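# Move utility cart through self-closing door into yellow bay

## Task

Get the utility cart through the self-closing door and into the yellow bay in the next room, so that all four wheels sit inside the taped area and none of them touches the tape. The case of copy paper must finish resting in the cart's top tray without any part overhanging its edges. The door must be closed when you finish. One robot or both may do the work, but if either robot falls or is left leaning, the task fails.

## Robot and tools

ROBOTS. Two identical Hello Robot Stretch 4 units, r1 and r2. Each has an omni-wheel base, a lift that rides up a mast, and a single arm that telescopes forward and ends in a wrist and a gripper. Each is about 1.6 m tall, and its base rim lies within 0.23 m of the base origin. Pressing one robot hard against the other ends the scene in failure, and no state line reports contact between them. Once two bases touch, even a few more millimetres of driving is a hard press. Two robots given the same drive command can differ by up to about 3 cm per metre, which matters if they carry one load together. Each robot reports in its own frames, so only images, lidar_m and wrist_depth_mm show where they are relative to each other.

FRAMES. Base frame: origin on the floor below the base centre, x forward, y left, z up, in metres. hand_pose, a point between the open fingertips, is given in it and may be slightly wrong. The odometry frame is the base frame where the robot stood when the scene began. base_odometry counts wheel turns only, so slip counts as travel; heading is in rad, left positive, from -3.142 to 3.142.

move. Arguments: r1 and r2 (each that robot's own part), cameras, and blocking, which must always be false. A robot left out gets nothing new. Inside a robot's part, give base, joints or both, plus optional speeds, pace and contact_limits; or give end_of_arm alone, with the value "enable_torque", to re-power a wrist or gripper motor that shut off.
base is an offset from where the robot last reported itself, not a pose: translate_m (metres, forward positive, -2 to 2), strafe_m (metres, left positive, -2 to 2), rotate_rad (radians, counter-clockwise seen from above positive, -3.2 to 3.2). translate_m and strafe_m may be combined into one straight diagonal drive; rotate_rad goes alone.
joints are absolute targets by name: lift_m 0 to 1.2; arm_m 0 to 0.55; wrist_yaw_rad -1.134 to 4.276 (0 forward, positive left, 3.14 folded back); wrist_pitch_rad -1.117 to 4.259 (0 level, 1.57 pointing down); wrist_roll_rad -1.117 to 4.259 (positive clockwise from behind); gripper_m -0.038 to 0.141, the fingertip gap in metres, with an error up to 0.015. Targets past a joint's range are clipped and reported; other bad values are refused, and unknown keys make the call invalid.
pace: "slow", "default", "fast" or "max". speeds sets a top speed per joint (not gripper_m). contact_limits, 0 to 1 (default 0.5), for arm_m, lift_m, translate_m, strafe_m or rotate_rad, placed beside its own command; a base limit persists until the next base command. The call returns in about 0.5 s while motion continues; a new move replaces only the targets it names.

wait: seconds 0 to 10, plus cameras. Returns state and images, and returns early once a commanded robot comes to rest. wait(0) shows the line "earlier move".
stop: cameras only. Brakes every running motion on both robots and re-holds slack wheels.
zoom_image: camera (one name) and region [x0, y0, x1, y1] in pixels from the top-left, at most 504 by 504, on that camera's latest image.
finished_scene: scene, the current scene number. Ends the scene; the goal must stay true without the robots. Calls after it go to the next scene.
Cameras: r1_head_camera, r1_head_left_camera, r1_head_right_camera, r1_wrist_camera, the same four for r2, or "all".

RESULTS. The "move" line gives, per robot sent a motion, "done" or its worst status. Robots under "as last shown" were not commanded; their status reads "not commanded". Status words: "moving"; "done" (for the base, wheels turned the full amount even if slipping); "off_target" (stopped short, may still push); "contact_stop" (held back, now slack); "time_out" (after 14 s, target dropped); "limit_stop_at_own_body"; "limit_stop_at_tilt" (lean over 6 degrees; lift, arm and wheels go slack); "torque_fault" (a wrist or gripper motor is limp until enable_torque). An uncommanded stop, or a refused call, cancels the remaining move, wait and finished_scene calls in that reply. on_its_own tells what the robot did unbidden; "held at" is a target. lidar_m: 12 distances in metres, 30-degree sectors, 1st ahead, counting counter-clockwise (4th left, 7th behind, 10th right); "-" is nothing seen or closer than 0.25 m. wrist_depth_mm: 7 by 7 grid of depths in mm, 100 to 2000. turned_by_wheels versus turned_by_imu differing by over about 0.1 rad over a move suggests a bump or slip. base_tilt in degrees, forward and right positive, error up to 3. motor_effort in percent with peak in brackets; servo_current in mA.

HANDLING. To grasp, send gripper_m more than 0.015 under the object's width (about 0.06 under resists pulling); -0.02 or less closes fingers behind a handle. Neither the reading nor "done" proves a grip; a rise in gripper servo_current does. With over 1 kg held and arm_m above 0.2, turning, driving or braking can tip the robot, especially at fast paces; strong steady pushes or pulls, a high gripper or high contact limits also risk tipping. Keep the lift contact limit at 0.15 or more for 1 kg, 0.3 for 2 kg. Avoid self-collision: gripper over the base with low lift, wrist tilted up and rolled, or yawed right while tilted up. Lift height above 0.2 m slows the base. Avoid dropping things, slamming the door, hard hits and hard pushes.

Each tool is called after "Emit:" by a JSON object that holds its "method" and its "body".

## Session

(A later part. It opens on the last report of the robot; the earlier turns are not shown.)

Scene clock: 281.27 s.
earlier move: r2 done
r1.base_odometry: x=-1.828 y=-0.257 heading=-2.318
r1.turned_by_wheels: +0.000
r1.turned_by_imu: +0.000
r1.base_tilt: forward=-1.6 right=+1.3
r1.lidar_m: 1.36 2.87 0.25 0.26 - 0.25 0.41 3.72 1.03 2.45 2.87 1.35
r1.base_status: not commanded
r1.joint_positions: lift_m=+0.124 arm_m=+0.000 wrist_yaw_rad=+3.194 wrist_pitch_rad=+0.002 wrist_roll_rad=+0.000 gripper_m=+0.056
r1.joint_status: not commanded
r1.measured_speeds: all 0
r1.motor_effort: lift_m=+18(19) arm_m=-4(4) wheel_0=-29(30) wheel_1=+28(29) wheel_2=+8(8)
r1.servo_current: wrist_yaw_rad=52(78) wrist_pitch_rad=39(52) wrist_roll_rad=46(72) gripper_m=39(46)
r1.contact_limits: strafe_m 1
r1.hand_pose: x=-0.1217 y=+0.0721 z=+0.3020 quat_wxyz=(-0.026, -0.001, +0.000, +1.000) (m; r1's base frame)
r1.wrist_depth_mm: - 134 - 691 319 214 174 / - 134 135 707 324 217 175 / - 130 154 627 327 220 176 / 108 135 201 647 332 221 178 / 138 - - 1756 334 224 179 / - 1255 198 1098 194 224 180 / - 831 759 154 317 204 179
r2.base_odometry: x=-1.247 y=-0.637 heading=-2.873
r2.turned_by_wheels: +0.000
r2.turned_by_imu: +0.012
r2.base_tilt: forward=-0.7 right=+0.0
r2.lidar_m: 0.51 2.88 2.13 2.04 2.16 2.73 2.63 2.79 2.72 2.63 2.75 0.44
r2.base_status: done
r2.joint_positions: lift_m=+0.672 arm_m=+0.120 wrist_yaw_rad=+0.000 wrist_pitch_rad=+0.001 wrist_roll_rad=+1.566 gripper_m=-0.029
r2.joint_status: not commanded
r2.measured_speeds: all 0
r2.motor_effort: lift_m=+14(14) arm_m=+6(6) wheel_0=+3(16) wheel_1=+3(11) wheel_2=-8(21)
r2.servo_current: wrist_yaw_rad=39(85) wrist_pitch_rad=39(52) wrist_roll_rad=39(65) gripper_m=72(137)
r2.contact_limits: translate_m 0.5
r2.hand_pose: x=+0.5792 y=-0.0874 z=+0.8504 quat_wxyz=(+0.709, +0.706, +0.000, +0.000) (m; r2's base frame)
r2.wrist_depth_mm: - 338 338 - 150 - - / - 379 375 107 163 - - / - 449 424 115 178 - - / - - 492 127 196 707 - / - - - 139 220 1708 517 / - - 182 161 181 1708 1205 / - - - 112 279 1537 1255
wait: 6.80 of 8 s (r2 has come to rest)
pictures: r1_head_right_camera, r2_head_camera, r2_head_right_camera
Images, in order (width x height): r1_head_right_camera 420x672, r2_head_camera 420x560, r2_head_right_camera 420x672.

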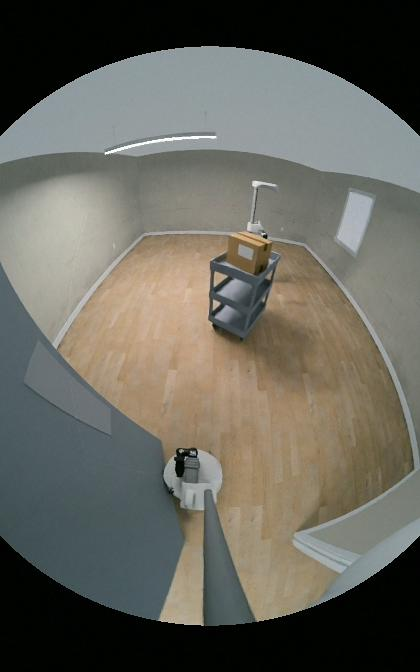

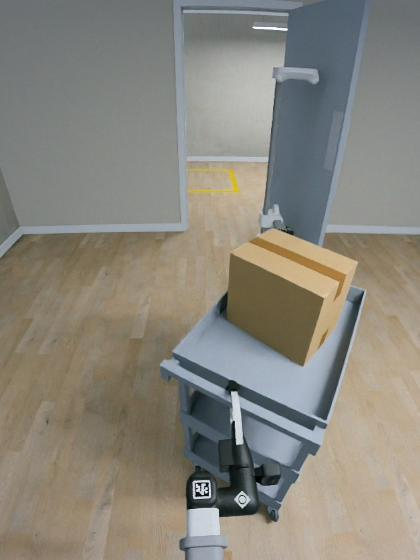

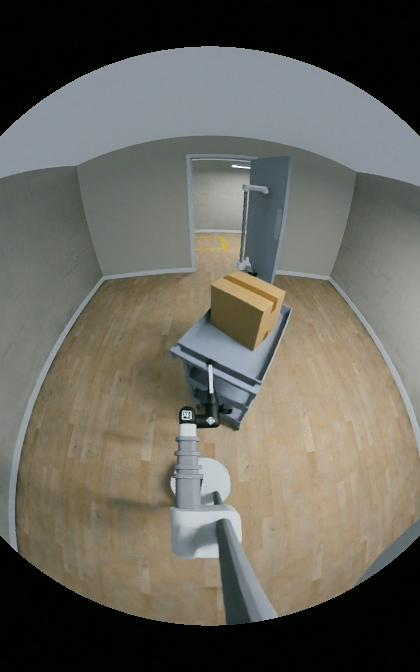

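Emit:
{"method": "move", "body": {"blocking": false, "r2": {"base":{"translate_m":-0.75,"strafe_m":0.43},"contact_limits":{"translate_m":0.5},"pace":"slow"}, "cameras": []}}

Emit:
{"method": "wait", "body": {"seconds": 10, "cameras": ["r2_head_right_camera","r2_head_camera"]}}

Scene clock: 289.20 s.
move: r2 moving
r1: as last shown
r1.lidar_m: 1.39 2.87 0.25 0.25 - 0.25 0.40 3.71 1.04 2.45 2.82 1.34
r1.motor_effort: lift_m=+19(19) arm_m=-4(4) wheel_0=-29(30) wheel_1=+28(28) wheel_2=+8(8)
r1.servo_current: wrist_yaw_rad=39(65) wrist_pitch_rad=39(46) wrist_roll_rad=46(59) gripper_m=39(46)
r1.contact_limits: strafe_m 1
r1.wrist_depth_mm: - 134 - 683 320 214 173 / - 134 135 707 324 217 174 / - 130 154 634 327 220 176 / 108 135 202 647 330 221 178 / 137 - - 1708 334 224 179 / - 1255 198 1098 195 224 179 / - 820 759 154 319 204 179
r2.base_odometry: x=-1.233 y=-0.641 heading=-2.874
r2.turned_by_wheels: -0.001
r2.turned_by_imu: +0.000
r2.base_tilt: forward=-0.7 right=+0.1
r2.lidar_m: 0.55 2.87 2.13 2.06 2.15 2.72 2.65 2.76 2.71 2.63 2.78 0.45
r2.base_status: translate_m moving; strafe_m moving
r2.joint_positions: lift_m=+0.672 arm_m=+0.120 wrist_yaw_rad=-0.002 wrist_pitch_rad=+0.001 wrist_roll_rad=+1.566 gripper_m=-0.029
r2.joint_status: not commanded
r2.measured_speeds: translate_m=-0.049 strafe_m=+0.028 rotate_rad=-0.002 lift_m=+0.000 arm_m=+0.000 wrist_yaw_rad=-0.014 wrist_pitch_rad=+0.000 wrist_roll_rad=+0.000
r2.motor_effort: lift_m=+14(14) arm_m=+4(5) wheel_0=-13(14) wheel_1=+1(4) wheel_2=+7(11)
r2.servo_current: wrist_yaw_rad=46(59) wrist_pitch_rad=46(46) wrist_roll_rad=46(52) gripper_m=78(78)
r2.contact_limits: translate_m 0.5
r2.hand_pose: x=+0.5791 y=-0.0880 z=+0.8504 quat_wxyz=(+0.709, +0.706, -0.001, -0.001) (m; r2's base frame)
r2.wrist_depth_mm: - 343 336 102 154 - - / - 382 377 111 167 - - / - 449 427 119 182 - - / - - 504 132 201 715 - / - - - 147 224 1921 508 / - - 183 165 182 1808 1255 / - - - 112 - - 1281
pictures: none
No camera images: "cameras" was empty.

Scene clock: 298.50 s.
earlier move: r2 done
r1.base_odometry: x=-1.828 y=-0.257 heading=-2.318
r1.turned_by_wheels: +0.000
r1.turned_by_imu: -0.001
r1.base_tilt: forward=-1.6 right=+1.3
r1.lidar_m: 5.16 2.85 0.25 0.26 - 0.25 0.41 3.72 1.04 2.48 2.83 2.18
r1.base_status: not commanded
r1.joint_positions: lift_m=+0.124 arm_m=+0.000 wrist_yaw_rad=+3.194 wrist_pitch_rad=+0.002 wrist_roll_rad=+0.000 gripper_m=+0.056
r1.joint_status: not commanded
r1.measured_speeds: all 0
r1.motor_effort: lift_m=+19(19) arm_m=-4(4) wheel_0=-29(30) wheel_1=+28(29) wheel_2=+8(8)
r1.servo_current: wrist_yaw_rad=65(78) wrist_pitch_rad=46(52) wrist_roll_rad=59(78) gripper_m=39(52)
r1.contact_limits: strafe_m 1
r1.hand_pose: x=-0.1217 y=+0.0721 z=+0.3020 quat_wxyz=(-0.026, -0.001, +0.000, +1.000) (m; r1's base frame)
r1.wrist_depth_mm: - 134 - 691 320 214 173 / - 134 135 707 324 218 175 / - 130 154 634 327 220 176 / 108 135 202 647 332 221 178 / 138 - - 1708 334 223 179 / - 1255 199 1098 194 224 179 / - 820 768 154 317 204 179
r2.base_odometry: x=-0.410 y=-0.853 heading=-2.873
r2.turned_by_wheels: +0.001
r2.turned_by_imu: +0.002
r2.base_tilt: forward=-0.7 right=+0.0
r2.lidar_m: 0.49 2.32 1.71 1.61 1.74 1.94 1.88 2.01 2.80 3.03 3.20 0.53
r2.base_status: done
r2.joint_positions: lift_m=+0.672 arm_m=+0.120 wrist_yaw_rad=+0.002 wrist_pitch_rad=+0.001 wrist_roll_rad=+1.567 gripper_m=-0.029
r2.joint_status: not commanded
r2.measured_speeds: all 0
r2.motor_effort: lift_m=+14(14) arm_m=+4(5) wheel_0=-3(18) wheel_1=-4(8) wheel_2=+10(13)
r2.servo_current: wrist_yaw_rad=59(65) wrist_pitch_rad=39(52) wrist_roll_rad=46(59) gripper_m=78(85)
r2.contact_limits: translate_m 0.5
r2.hand_pose: x=+0.5795 y=-0.0868 z=+0.8504 quat_wxyz=(+0.709, +0.706, +0.001, +0.001) (m; r2's base frame)
r2.wrist_depth_mm: - - - 168 226 1808 - / - - - 169 228 1983 - / - - 436 170 228 - - / - 455 452 172 230 - - / - - 469 173 232 - - / - - 185 174 181 - - / - - 508 112 236 1808 525
wait: 9.30 of 10 s (r2 has come to rest)
pictures: r2_head_camera, r2_head_right_camera
Images, in order (width x height): r2_head_camera 420x560, r2_head_right_camera 420x672.

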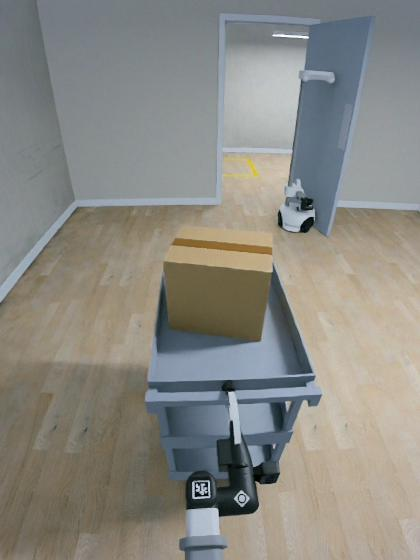

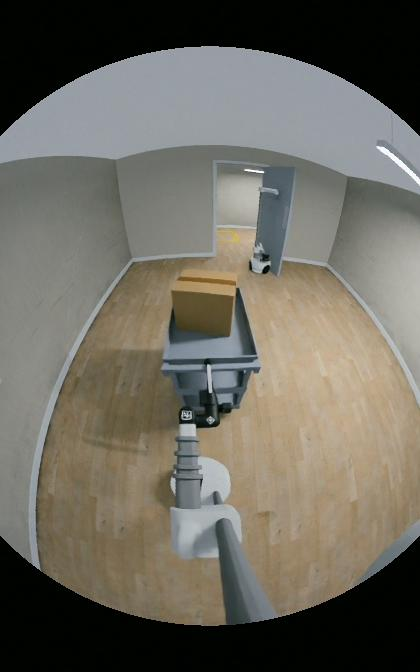

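Emit:
{"method": "move", "body": {"blocking": false, "r2": {"base":{"strafe_m":-0.4},"contact_limits":{"strafe_m":0.5},"pace":"slow"}, "cameras": []}}

Emit:
{"method": "wait", "body": {"seconds": 7, "cameras": ["r2_head_camera"]}}

Emit:
{"method": "move", "body": {"blocking": false, "r2": {"base":{"translate_m":-0.8,"strafe_m":-0.46},"contact_limits":{"translate_m":0.5},"pace":"slow"}, "cameras": []}}

Emit:
{"method": "wait", "body": {"seconds": 10, "cameras": ["r2_head_right_camera","r2_head_camera"]}}

Scene clock: 315.43 s.
move: r2 moving
r1: as last shown
r1.turned_by_imu: +0.000
r1.lidar_m: 5.16 2.85 0.25 0.29 - 0.25 0.41 3.73 1.03 2.49 2.82 2.15
r1.servo_current: wrist_yaw_rad=46(65) wrist_pitch_rad=33(52) wrist_roll_rad=52(65) gripper_m=46(46)
r1.contact_limits: strafe_m 1
r1.wrist_depth_mm: - 134 - 691 319 215 173 / - 134 135 707 324 218 175 / - 130 154 627 327 220 176 / 108 135 202 647 332 221 178 / 137 - - 1708 334 224 179 / - 1255 198 1118 194 224 179 / - 820 768 154 319 204 179
r2.base_odometry: x=-0.414 y=-0.840 heading=-2.872
r2.turned_by_wheels: +0.001
r2.turned_by_imu: +0.001
r2.base_tilt: forward=-0.7 right=+0.1
r2.lidar_m: 0.50 2.30 1.74 1.64 1.76 1.96 1.89 2.00 2.74 3.02 3.17 0.54
r2.base_status: strafe_m moving
r2.joint_positions: lift_m=+0.672 arm_m=+0.120 wrist_yaw_rad=+0.006 wrist_pitch_rad=+0.001 wrist_roll_rad=+1.567 gripper_m=-0.029
r2.joint_status: not commanded
r2.measured_speeds: translate_m=+0.000 strafe_m=-0.057 rotate_rad=+0.001 lift_m=+0.000 arm_m=+0.000 wrist_yaw_rad=+0.012 wrist_pitch_rad=+0.000 wrist_roll_rad=+0.000
r2.motor_effort: lift_m=+14(14) arm_m=+4(4) wheel_0=+13(17) wheel_1=-6(8) wheel_2=+0(8)
r2.servo_current: wrist_yaw_rad=59(59) wrist_pitch_rad=39(46) wrist_roll_rad=39(52) gripper_m=78(78)
r2.contact_limits: strafe_m 0.5
r2.hand_pose: x=+0.5798 y=-0.0857 z=+0.8504 quat_wxyz=(+0.709, +0.706, +0.002, +0.002) (m; r2's base frame)
r2.wrist_depth_mm: - - - 167 225 1756 - / - - - 169 227 - - / - 445 439 170 229 - - / - 459 452 172 229 - - / - - 469 172 231 - - / - - 186 174 181 - - / - - 504 112 235 1661 525
pictures: none
No camera images: "cameras" was empty.

Scene clock: 320.07 s.
earlier move: r2 done
r1.base_odometry: x=-1.828 y=-0.257 heading=-2.318
r1.turned_by_wheels: +0.000
r1.turned_by_imu: +0.000
r1.base_tilt: forward=-1.6 right=+1.3
r1.lidar_m: 2.39 2.88 0.25 0.25 - 0.25 0.40 3.73 1.04 2.49 2.86 2.21
r1.base_status: not commanded
r1.joint_positions: lift_m=+0.124 arm_m=+0.000 wrist_yaw_rad=+3.194 wrist_pitch_rad=+0.002 wrist_roll_rad=+0.000 gripper_m=+0.056
r1.joint_status: not commanded
r1.measured_speeds: all 0
r1.motor_effort: lift_m=+18(19) arm_m=-4(4) wheel_0=-29(30) wheel_1=+29(29) wheel_2=+8(8)
r1.servo_current: wrist_yaw_rad=52(65) wrist_pitch_rad=46(52) wrist_roll_rad=33(72) gripper_m=39(52)
r1.contact_limits: strafe_m 1
r1.hand_pose: x=-0.1217 y=+0.0721 z=+0.3020 quat_wxyz=(-0.026, -0.001, +0.000, +1.000) (m; r1's base frame)
r1.wrist_depth_mm: - 134 - 691 319 214 173 / - 134 135 715 324 217 175 / - 130 154 621 329 220 176 / 108 135 202 647 332 220 177 / 137 - - 1708 334 223 179 / - 1255 198 1118 195 224 179 / - 820 768 154 319 204 179
r2.base_odometry: x=-0.517 y=-0.468 heading=-2.872
r2.turned_by_wheels: +0.000
r2.turned_by_imu: +0.002
r2.base_tilt: forward=-0.6 right=+0.1
r2.lidar_m: 0.39 0.47 2.13 2.02 2.14 1.97 1.90 2.01 2.73 2.64 2.77 0.59
r2.base_status: done
r2.joint_positions: lift_m=+0.672 arm_m=+0.120 wrist_yaw_rad=+0.009 wrist_pitch_rad=+0.001 wrist_roll_rad=+1.567 gripper_m=-0.029
r2.joint_status: not commanded
r2.measured_speeds: all 0
r2.motor_effort: lift_m=+14(14) arm_m=+3(4) wheel_0=+8(18) wheel_1=-3(8) wheel_2=+2(8)
r2.servo_current: wrist_yaw_rad=59(78) wrist_pitch_rad=39(46) wrist_roll_rad=52(65) gripper_m=72(85)
r2.contact_limits: strafe_m 0.5
r2.hand_pose: x=+0.5801 y=-0.0848 z=+0.8504 quat_wxyz=(+0.709, +0.706, +0.003, +0.003) (m; r2's base frame)
r2.wrist_depth_mm: - - - 310 - 1808 1229 / - - - 276 359 359 359 / - - - 296 327 1808 1281 / - - - 212 282 1863 - / - - - 191 250 - - / - 452 186 170 181 - - / - 421 418 112 207 - -
wait: 4.63 of 7 s (r2 has come to rest)
pictures: r2_head_camera
Images, in order (width x height): r2_head_camera 420x560.

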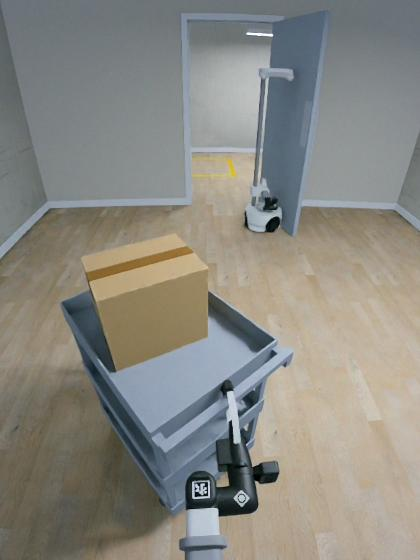

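Scene clock: 320.57 s.
move: r2 moving
r1: as last shown
r1.lidar_m: 2.38 2.86 0.25 0.25 - 0.25 0.38 3.73 1.01 2.48 2.85 2.20
r1.motor_effort: lift_m=+19(19) arm_m=-4(4) wheel_0=-29(30) wheel_1=+28(29) wheel_2=+8(8)
r1.servo_current: wrist_yaw_rad=39(65) wrist_pitch_rad=33(46) wrist_roll_rad=59(65) gripper_m=46(52)
r1.contact_limits: strafe_m 1
r1.wrist_depth_mm: - 134 - 691 319 215 173 / - 134 135 715 324 218 175 / - 130 154 627 329 220 176 / 108 135 202 647 330 222 178 / 138 - - 1708 336 223 179 / - 1255 198 1098 195 224 180 / - 831 759 154 319 204 179
r2.base_odometry: x=-0.507 y=-0.458 heading=-2.871
r2.turned_by_wheels: +0.001
r2.turned_by_imu: +0.002
r2.base_tilt: forward=-0.6 right=+0.0
r2.lidar_m: 0.40 0.44 2.14 2.02 2.16 1.95 1.87 2.00 2.71 2.62 2.77 0.61
r2.base_status: translate_m moving; strafe_m moving
r2.joint_positions: lift_m=+0.672 arm_m=+0.120 wrist_yaw_rad=+0.010 wrist_pitch_rad=+0.001 wrist_roll_rad=+1.567 gripper_m=-0.029
r2.joint_status: not commanded
r2.measured_speeds: translate_m=-0.049 strafe_m=-0.028 rotate_rad=-0.001 lift_m=+0.000 arm_m=+0.000 wrist_yaw_rad=+0.004 wrist_pitch_rad=+0.000 wrist_roll_rad=+0.000
r2.motor_effort: lift_m=+14(14) arm_m=+2(3) wheel_0=+8(9) wheel_1=-6(9) wheel_2=+18(18)
r2.servo_current: wrist_yaw_rad=65(72) wrist_pitch_rad=46(46) wrist_roll_rad=65(65) gripper_m=65(78)
r2.contact_limits: translate_m 0.5
r2.hand_pose: x=+0.5801 y=-0.0847 z=+0.8504 quat_wxyz=(+0.709, +0.706, +0.004, +0.003) (m; r2's base frame)
r2.wrist_depth_mm: - - - 314 - 1863 1229 / - - - 273 355 355 353 / - - - 296 317 1863 1366 / - - - 213 282 - - / - - - 191 249 - - / - 452 186 172 180 - - / - 421 421 112 208 - -
pictures: none
No camera images: "cameras" was empty.

Scene clock: 330.43 s.
earlier move: r2 done
r1.base_odometry: x=-1.828 y=-0.257 heading=-2.318
r1.turned_by_wheels: +0.000
r1.turned_by_imu: -0.001
r1.base_tilt: forward=-1.6 right=+1.3
r1.lidar_m: 3.02 2.88 0.25 0.26 - 0.25 0.39 3.72 1.02 2.48 2.84 3.87
r1.base_status: not commanded
r1.joint_positions: lift_m=+0.124 arm_m=+0.000 wrist_yaw_rad=+3.194 wrist_pitch_rad=+0.002 wrist_roll_rad=+0.000 gripper_m=+0.056
r1.joint_status: not commanded
r1.measured_speeds: all 0
r1.motor_effort: lift_m=+18(19) arm_m=-4(4) wheel_0=-29(30) wheel_1=+28(29) wheel_2=+8(8)
r1.servo_current: wrist_yaw_rad=46(78) wrist_pitch_rad=46(52) wrist_roll_rad=52(78) gripper_m=39(52)
r1.contact_limits: strafe_m 1
r1.hand_pose: x=-0.1217 y=+0.0721 z=+0.3020 quat_wxyz=(-0.026, -0.001, +0.000, +1.000) (m; r1's base frame)
r1.wrist_depth_mm: - 134 - 691 319 214 173 / - 134 135 707 324 217 175 / - 130 154 627 329 220 176 / 108 135 202 647 332 221 178 / 137 - - 1756 334 223 179 / - 1255 198 1098 195 224 179 / - 831 768 154 317 204 179
r2.base_odometry: x=+0.132 y=+0.188 heading=-2.871
r2.turned_by_wheels: -0.001
r2.turned_by_imu: +0.002
r2.base_tilt: forward=-0.7 right=+0.0
r2.lidar_m: 0.37 0.41 2.58 2.50 1.58 1.17 1.13 1.19 1.66 2.14 2.25 0.68
r2.base_status: done
r2.joint_positions: lift_m=+0.672 arm_m=+0.120 wrist_yaw_rad=+0.009 wrist_pitch_rad=+0.001 wrist_roll_rad=+1.567 gripper_m=-0.029
r2.joint_status: not commanded
r2.measured_speeds: all 0
r2.motor_effort: lift_m=+14(14) arm_m=-3(4) wheel_0=+0(9) wheel_1=-1(9) wheel_2=+11(20)
r2.servo_current: wrist_yaw_rad=65(78) wrist_pitch_rad=46(52) wrist_roll_rad=52(65) gripper_m=78(85)
r2.contact_limits: translate_m 0.5
r2.hand_pose: x=+0.5801 y=-0.0847 z=+0.8504 quat_wxyz=(+0.709, +0.706, +0.004, +0.003) (m; r2's base frame)
r2.wrist_depth_mm: - - - - - 1808 1229 / - - - - - 1921 1229 / - - - 394 - 1863 1229 / - - - 312 340 1921 - / - - - 193 273 1863 - / - - 185 160 180 1921 - / - - 415 112 196 - -
wait: 9.87 of 10 s (r2 has come to rest)
pictures: r2_head_camera, r2_head_right_camera
Images, in order (width x height): r2_head_camera 420x560, r2_head_right_camera 420x672.

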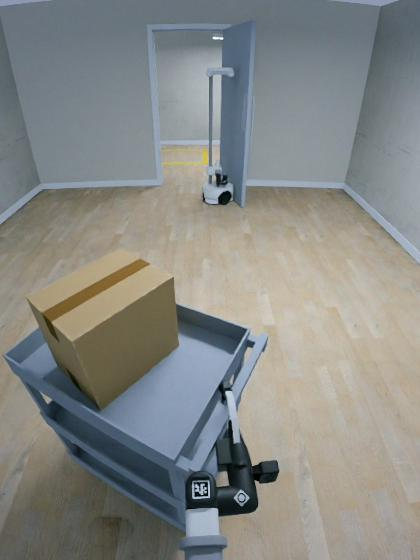

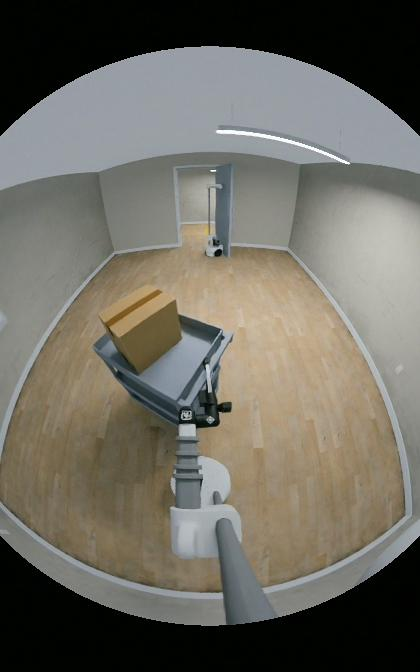

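Emit:
{"method": "move", "body": {"blocking": false, "r2": {"base":{"translate_m":-0.15,"strafe_m":0.42},"contact_limits":{"translate_m":0.5},"pace":"slow"}, "cameras": []}}

Emit:
{"method": "wait", "body": {"seconds": 8, "cameras": ["r2_head_right_camera","r2_head_camera"]}}

Scene clock: 335.87 s.
move: r2 moving
r1: as last shown
r1.turned_by_imu: +0.000
r1.lidar_m: 3.01 2.88 0.25 0.25 - 0.25 0.39 3.71 1.02 2.48 2.81 3.88
r1.servo_current: wrist_yaw_rad=52(59) wrist_pitch_rad=46(52) wrist_roll_rad=52(59) gripper_m=46(46)
r1.contact_limits: strafe_m 1
r1.wrist_depth_mm: - 134 - 699 319 215 173 / - 134 135 707 324 218 175 / - 130 154 627 327 220 176 / 108 135 201 647 330 221 177 / 138 - - 1756 334 223 179 / - 1255 198 1098 195 224 179 / - 820 759 154 315 204 179
r2.base_odometry: x=+0.139 y=+0.178 heading=-2.871
r2.turned_by_wheels: +0.000
r2.turned_by_imu: +0.001
r2.base_tilt: forward=-0.7 right=+0.1
r2.lidar_m: 0.37 0.42 2.58 2.51 1.58 1.14 1.10 1.17 1.67 2.14 2.27 0.66
r2.base_status: translate_m moving; strafe_m moving
r2.joint_positions: lift_m=+0.672 arm_m=+0.120 wrist_yaw_rad=+0.009 wrist_pitch_rad=+0.001 wrist_roll_rad=+1.567 gripper_m=-0.029
r2.joint_status: not commanded
r2.measured_speeds: translate_m=-0.016 strafe_m=+0.047 rotate_rad=-0.006 lift_m=+0.000 arm_m=+0.000 wrist_yaw_rad=+0.000 wrist_pitch_rad=+0.000 wrist_roll_rad=+0.003
r2.motor_effort: lift_m=+14(14) arm_m=-3(4) wheel_0=-10(10) wheel_1=+10(10) wheel_2=+5(12)
r2.servo_current: wrist_yaw_rad=78(78) wrist_pitch_rad=46(46) wrist_roll_rad=52(52) gripper_m=72(85)
r2.contact_limits: translate_m 0.5
r2.hand_pose: x=+0.5801 y=-0.0847 z=+0.8504 quat_wxyz=(+0.708, +0.706, +0.004, +0.003) (m; r2's base frame)
r2.wrist_depth_mm: - - - - - 1921 1229 / - - - - - 1863 1229 / - - - 389 - 1808 1281 / - - - 310 353 1863 - / - - - 193 274 1921 - / - - 185 160 180 1863 - / - - 421 112 196 - -
pictures: none
No camera images: "cameras" was empty.

Scene clock: 341.10 s.
earlier move: r2 done
r1.base_odometry: x=-1.828 y=-0.257 heading=-2.318
r1.turned_by_wheels: +0.000
r1.turned_by_imu: +0.000
r1.base_tilt: forward=-1.6 right=+1.3
r1.lidar_m: 3.06 2.88 0.25 0.28 - 0.25 0.42 3.73 1.01 2.47 2.85 3.24
r1.base_status: not commanded
r1.joint_positions: lift_m=+0.124 arm_m=+0.000 wrist_yaw_rad=+3.194 wrist_pitch_rad=+0.002 wrist_roll_rad=+0.000 gripper_m=+0.056
r1.joint_status: not commanded
r1.measured_speeds: all 0
r1.motor_effort: lift_m=+19(19) arm_m=-4(4) wheel_0=-29(30) wheel_1=+28(29) wheel_2=+8(8)
r1.servo_current: wrist_yaw_rad=39(65) wrist_pitch_rad=46(59) wrist_roll_rad=52(72) gripper_m=39(52)
r1.contact_limits: strafe_m 1
r1.hand_pose: x=-0.1217 y=+0.0721 z=+0.3020 quat_wxyz=(-0.026, -0.001, +0.000, +1.000) (m; r1's base frame)
r1.wrist_depth_mm: - 134 - 683 319 215 173 / - 134 135 707 324 217 175 / - 130 154 634 327 220 177 / 108 135 202 647 332 220 178 / 138 - - 1756 334 223 179 / - 1255 198 1118 195 224 179 / - 820 768 154 319 204 179
r2.base_odometry: x=+0.388 y=-0.176 heading=-2.872
r2.turned_by_wheels: -0.001
r2.turned_by_imu: -0.007
r2.base_tilt: forward=-0.7 right=+0.1
r2.lidar_m: 0.39 0.49 2.19 2.13 1.35 1.00 0.94 0.99 1.42 2.55 2.67 0.57
r2.base_status: done
r2.joint_positions: lift_m=+0.672 arm_m=+0.120 wrist_yaw_rad=-0.014 wrist_pitch_rad=+0.001 wrist_roll_rad=+1.567 gripper_m=-0.029
r2.joint_status: not commanded
r2.measured_speeds: all 0
r2.motor_effort: lift_m=+14(14) arm_m=-4(4) wheel_0=-7(23) wheel_1=+4(10) wheel_2=+0(12)
r2.servo_current: wrist_yaw_rad=72(98) wrist_pitch_rad=46(46) wrist_roll_rad=46(72) gripper_m=78(85)
r2.contact_limits: translate_m 0.5
r2.hand_pose: x=+0.5780 y=-0.0916 z=+0.8504 quat_wxyz=(+0.708, +0.706, -0.005, -0.005) (m; r2's base frame)
r2.wrist_depth_mm: - - - 296 - 1808 1229 / - - - 259 349 349 355 / - - - 286 303 1863 1308 / - - - 202 272 1921 - / - - - 186 244 - - / - 445 184 169 182 - - / - 152 415 112 206 - -
wait: 5.23 of 8 s (r2 has come to rest)
pictures: r2_head_camera, r2_head_right_camera
Images, in order (width x height): r2_head_camera 420x560, r2_head_right_camera 420x672.

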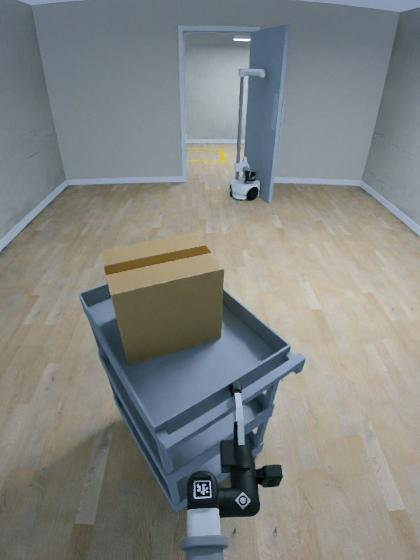

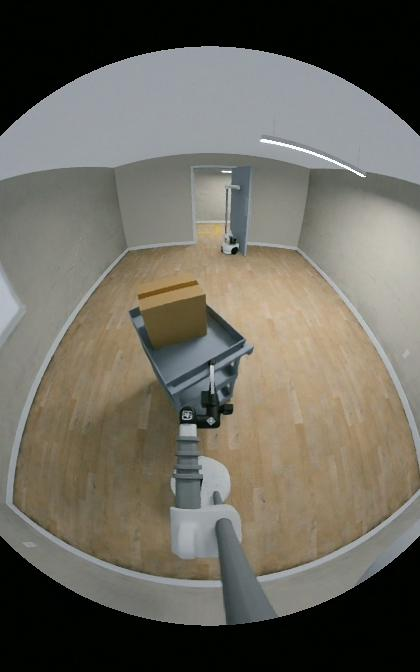

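Emit:
{"method": "move", "body": {"blocking": false, "r2": {"base":{"translate_m":-0.05,"strafe_m":0.48},"contact_limits":{"translate_m":0.5},"pace":"slow"}, "cameras": []}}

Emit:
{"method": "wait", "body": {"seconds": 8, "cameras": ["r2_head_camera"]}}

Scene clock: 355.83 s.
move: r2 moving
r1: as last shown
r1.lidar_m: 3.04 2.88 0.25 0.26 - 0.25 0.40 3.74 1.04 2.46 2.85 3.24
r1.servo_current: wrist_yaw_rad=33(52) wrist_pitch_rad=39(46) wrist_roll_rad=39(59) gripper_m=46(52)
r1.contact_limits: strafe_m 1
r1.wrist_depth_mm: - 134 - 691 319 215 173 / - 134 135 707 324 219 175 / - 130 154 627 329 220 176 / 108 135 202 647 330 221 178 / 137 - - 1708 332 224 179 / - 1255 198 1098 195 224 179 / - 820 759 154 319 205 180
r2.base_odometry: x=+0.393 y=-0.189 heading=-2.873
r2.turned_by_wheels: -0.001
r2.turned_by_imu: -0.001
r2.base_tilt: forward=-0.7 right=+0.1
r2.lidar_m: 0.40 0.52 2.17 2.12 1.33 1.01 0.95 1.00 1.44 2.58 2.68 0.57
r2.base_status: translate_m moving; strafe_m moving
r2.joint_positions: lift_m=+0.672 arm_m=+0.120 wrist_yaw_rad=-0.014 wrist_pitch_rad=+0.001 wrist_roll_rad=+1.567 gripper_m=-0.029
r2.joint_status: not commanded
r2.measured_speeds: translate_m=-0.005 strafe_m=+0.053 rotate_rad=+0.001 lift_m=+0.000 arm_m=+0.000 wrist_yaw_rad=+0.000 wrist_pitch_rad=+0.000 wrist_roll_rad=+0.000
r2.motor_effort: lift_m=+14(14) arm_m=-3(4) wheel_0=-15(15) wheel_1=+5(8) wheel_2=-2(2)
r2.servo_current: wrist_yaw_rad=85(91) wrist_pitch_rad=39(39) wrist_roll_rad=46(52) gripper_m=72(85)
r2.contact_limits: translate_m 0.5
r2.hand_pose: x=+0.5780 y=-0.0916 z=+0.8504 quat_wxyz=(+0.708, +0.706, -0.005, -0.005) (m; r2's base frame)
r2.wrist_depth_mm: - - - 296 - 1808 1229 / - - - 258 347 347 347 / - - - 286 303 1808 1336 / - - - 201 272 - - / - - - 187 244 - - / - 445 184 170 182 - - / - 413 415 112 206 - -
pictures: none
No camera images: "cameras" was empty.

Scene clock: 361.37 s.
earlier move: r2 done
r1.base_odometry: x=-1.828 y=-0.257 heading=-2.318
r1.turned_by_wheels: +0.000
r1.turned_by_imu: +0.000
r1.base_tilt: forward=-1.6 right=+1.3
r1.lidar_m: 3.40 2.84 0.25 0.25 - 0.25 0.39 3.74 1.04 2.49 2.85 3.16
r1.base_status: not commanded
r1.joint_positions: lift_m=+0.124 arm_m=+0.000 wrist_yaw_rad=+3.194 wrist_pitch_rad=+0.002 wrist_roll_rad=+0.000 gripper_m=+0.056
r1.joint_status: not commanded
r1.measured_speeds: all 0
r1.motor_effort: lift_m=+18(19) arm_m=-4(4) wheel_0=-30(30) wheel_1=+28(29) wheel_2=+8(8)
r1.servo_current: wrist_yaw_rad=59(72) wrist_pitch_rad=46(59) wrist_roll_rad=52(65) gripper_m=39(52)
r1.contact_limits: strafe_m 1
r1.hand_pose: x=-0.1217 y=+0.0721 z=+0.3020 quat_wxyz=(-0.026, -0.001, +0.000, +1.000) (m; r1's base frame)
r1.wrist_depth_mm: - 134 - 691 319 215 173 / - 134 135 699 324 218 175 / - 130 154 627 327 220 176 / 108 135 201 647 330 221 178 / 137 - - 1661 334 223 179 / - 1255 198 1098 195 224 179 / - 831 768 154 317 204 179
r2.base_odometry: x=+0.564 y=-0.625 heading=-2.872
r2.turned_by_wheels: +0.001
r2.turned_by_imu: -0.003
r2.base_tilt: forward=-0.7 right=+0.1
r2.lidar_m: 0.45 0.59 1.70 1.62 1.29 0.91 0.88 0.94 1.34 3.05 3.18 0.58
r2.base_status: done
r2.joint_positions: lift_m=+0.672 arm_m=+0.120 wrist_yaw_rad=-0.014 wrist_pitch_rad=+0.001 wrist_roll_rad=+1.567 gripper_m=-0.029
r2.joint_status: not commanded
r2.measured_speeds: all 0
r2.motor_effort: lift_m=+14(14) arm_m=+4(4) wheel_0=-8(17) wheel_1=+4(8) wheel_2=+2(6)
r2.servo_current: wrist_yaw_rad=91(98) wrist_pitch_rad=39(46) wrist_roll_rad=52(65) gripper_m=78(85)
r2.contact_limits: translate_m 0.5
r2.hand_pose: x=+0.5780 y=-0.0915 z=+0.8504 quat_wxyz=(+0.708, +0.706, -0.005, -0.005) (m; r2's base frame)
r2.wrist_depth_mm: - - - 266 294 300 301 / - - - 208 277 1863 1281 / - - - 199 263 1983 - / - - - 189 249 - - / - 452 455 180 238 - - / - 449 185 173 181 - - / - 439 442 112 219 - -
wait: 5.53 of 8 s (r2 has come to rest)
pictures: r2_head_camera
Images, in order (width x height): r2_head_camera 420x560.

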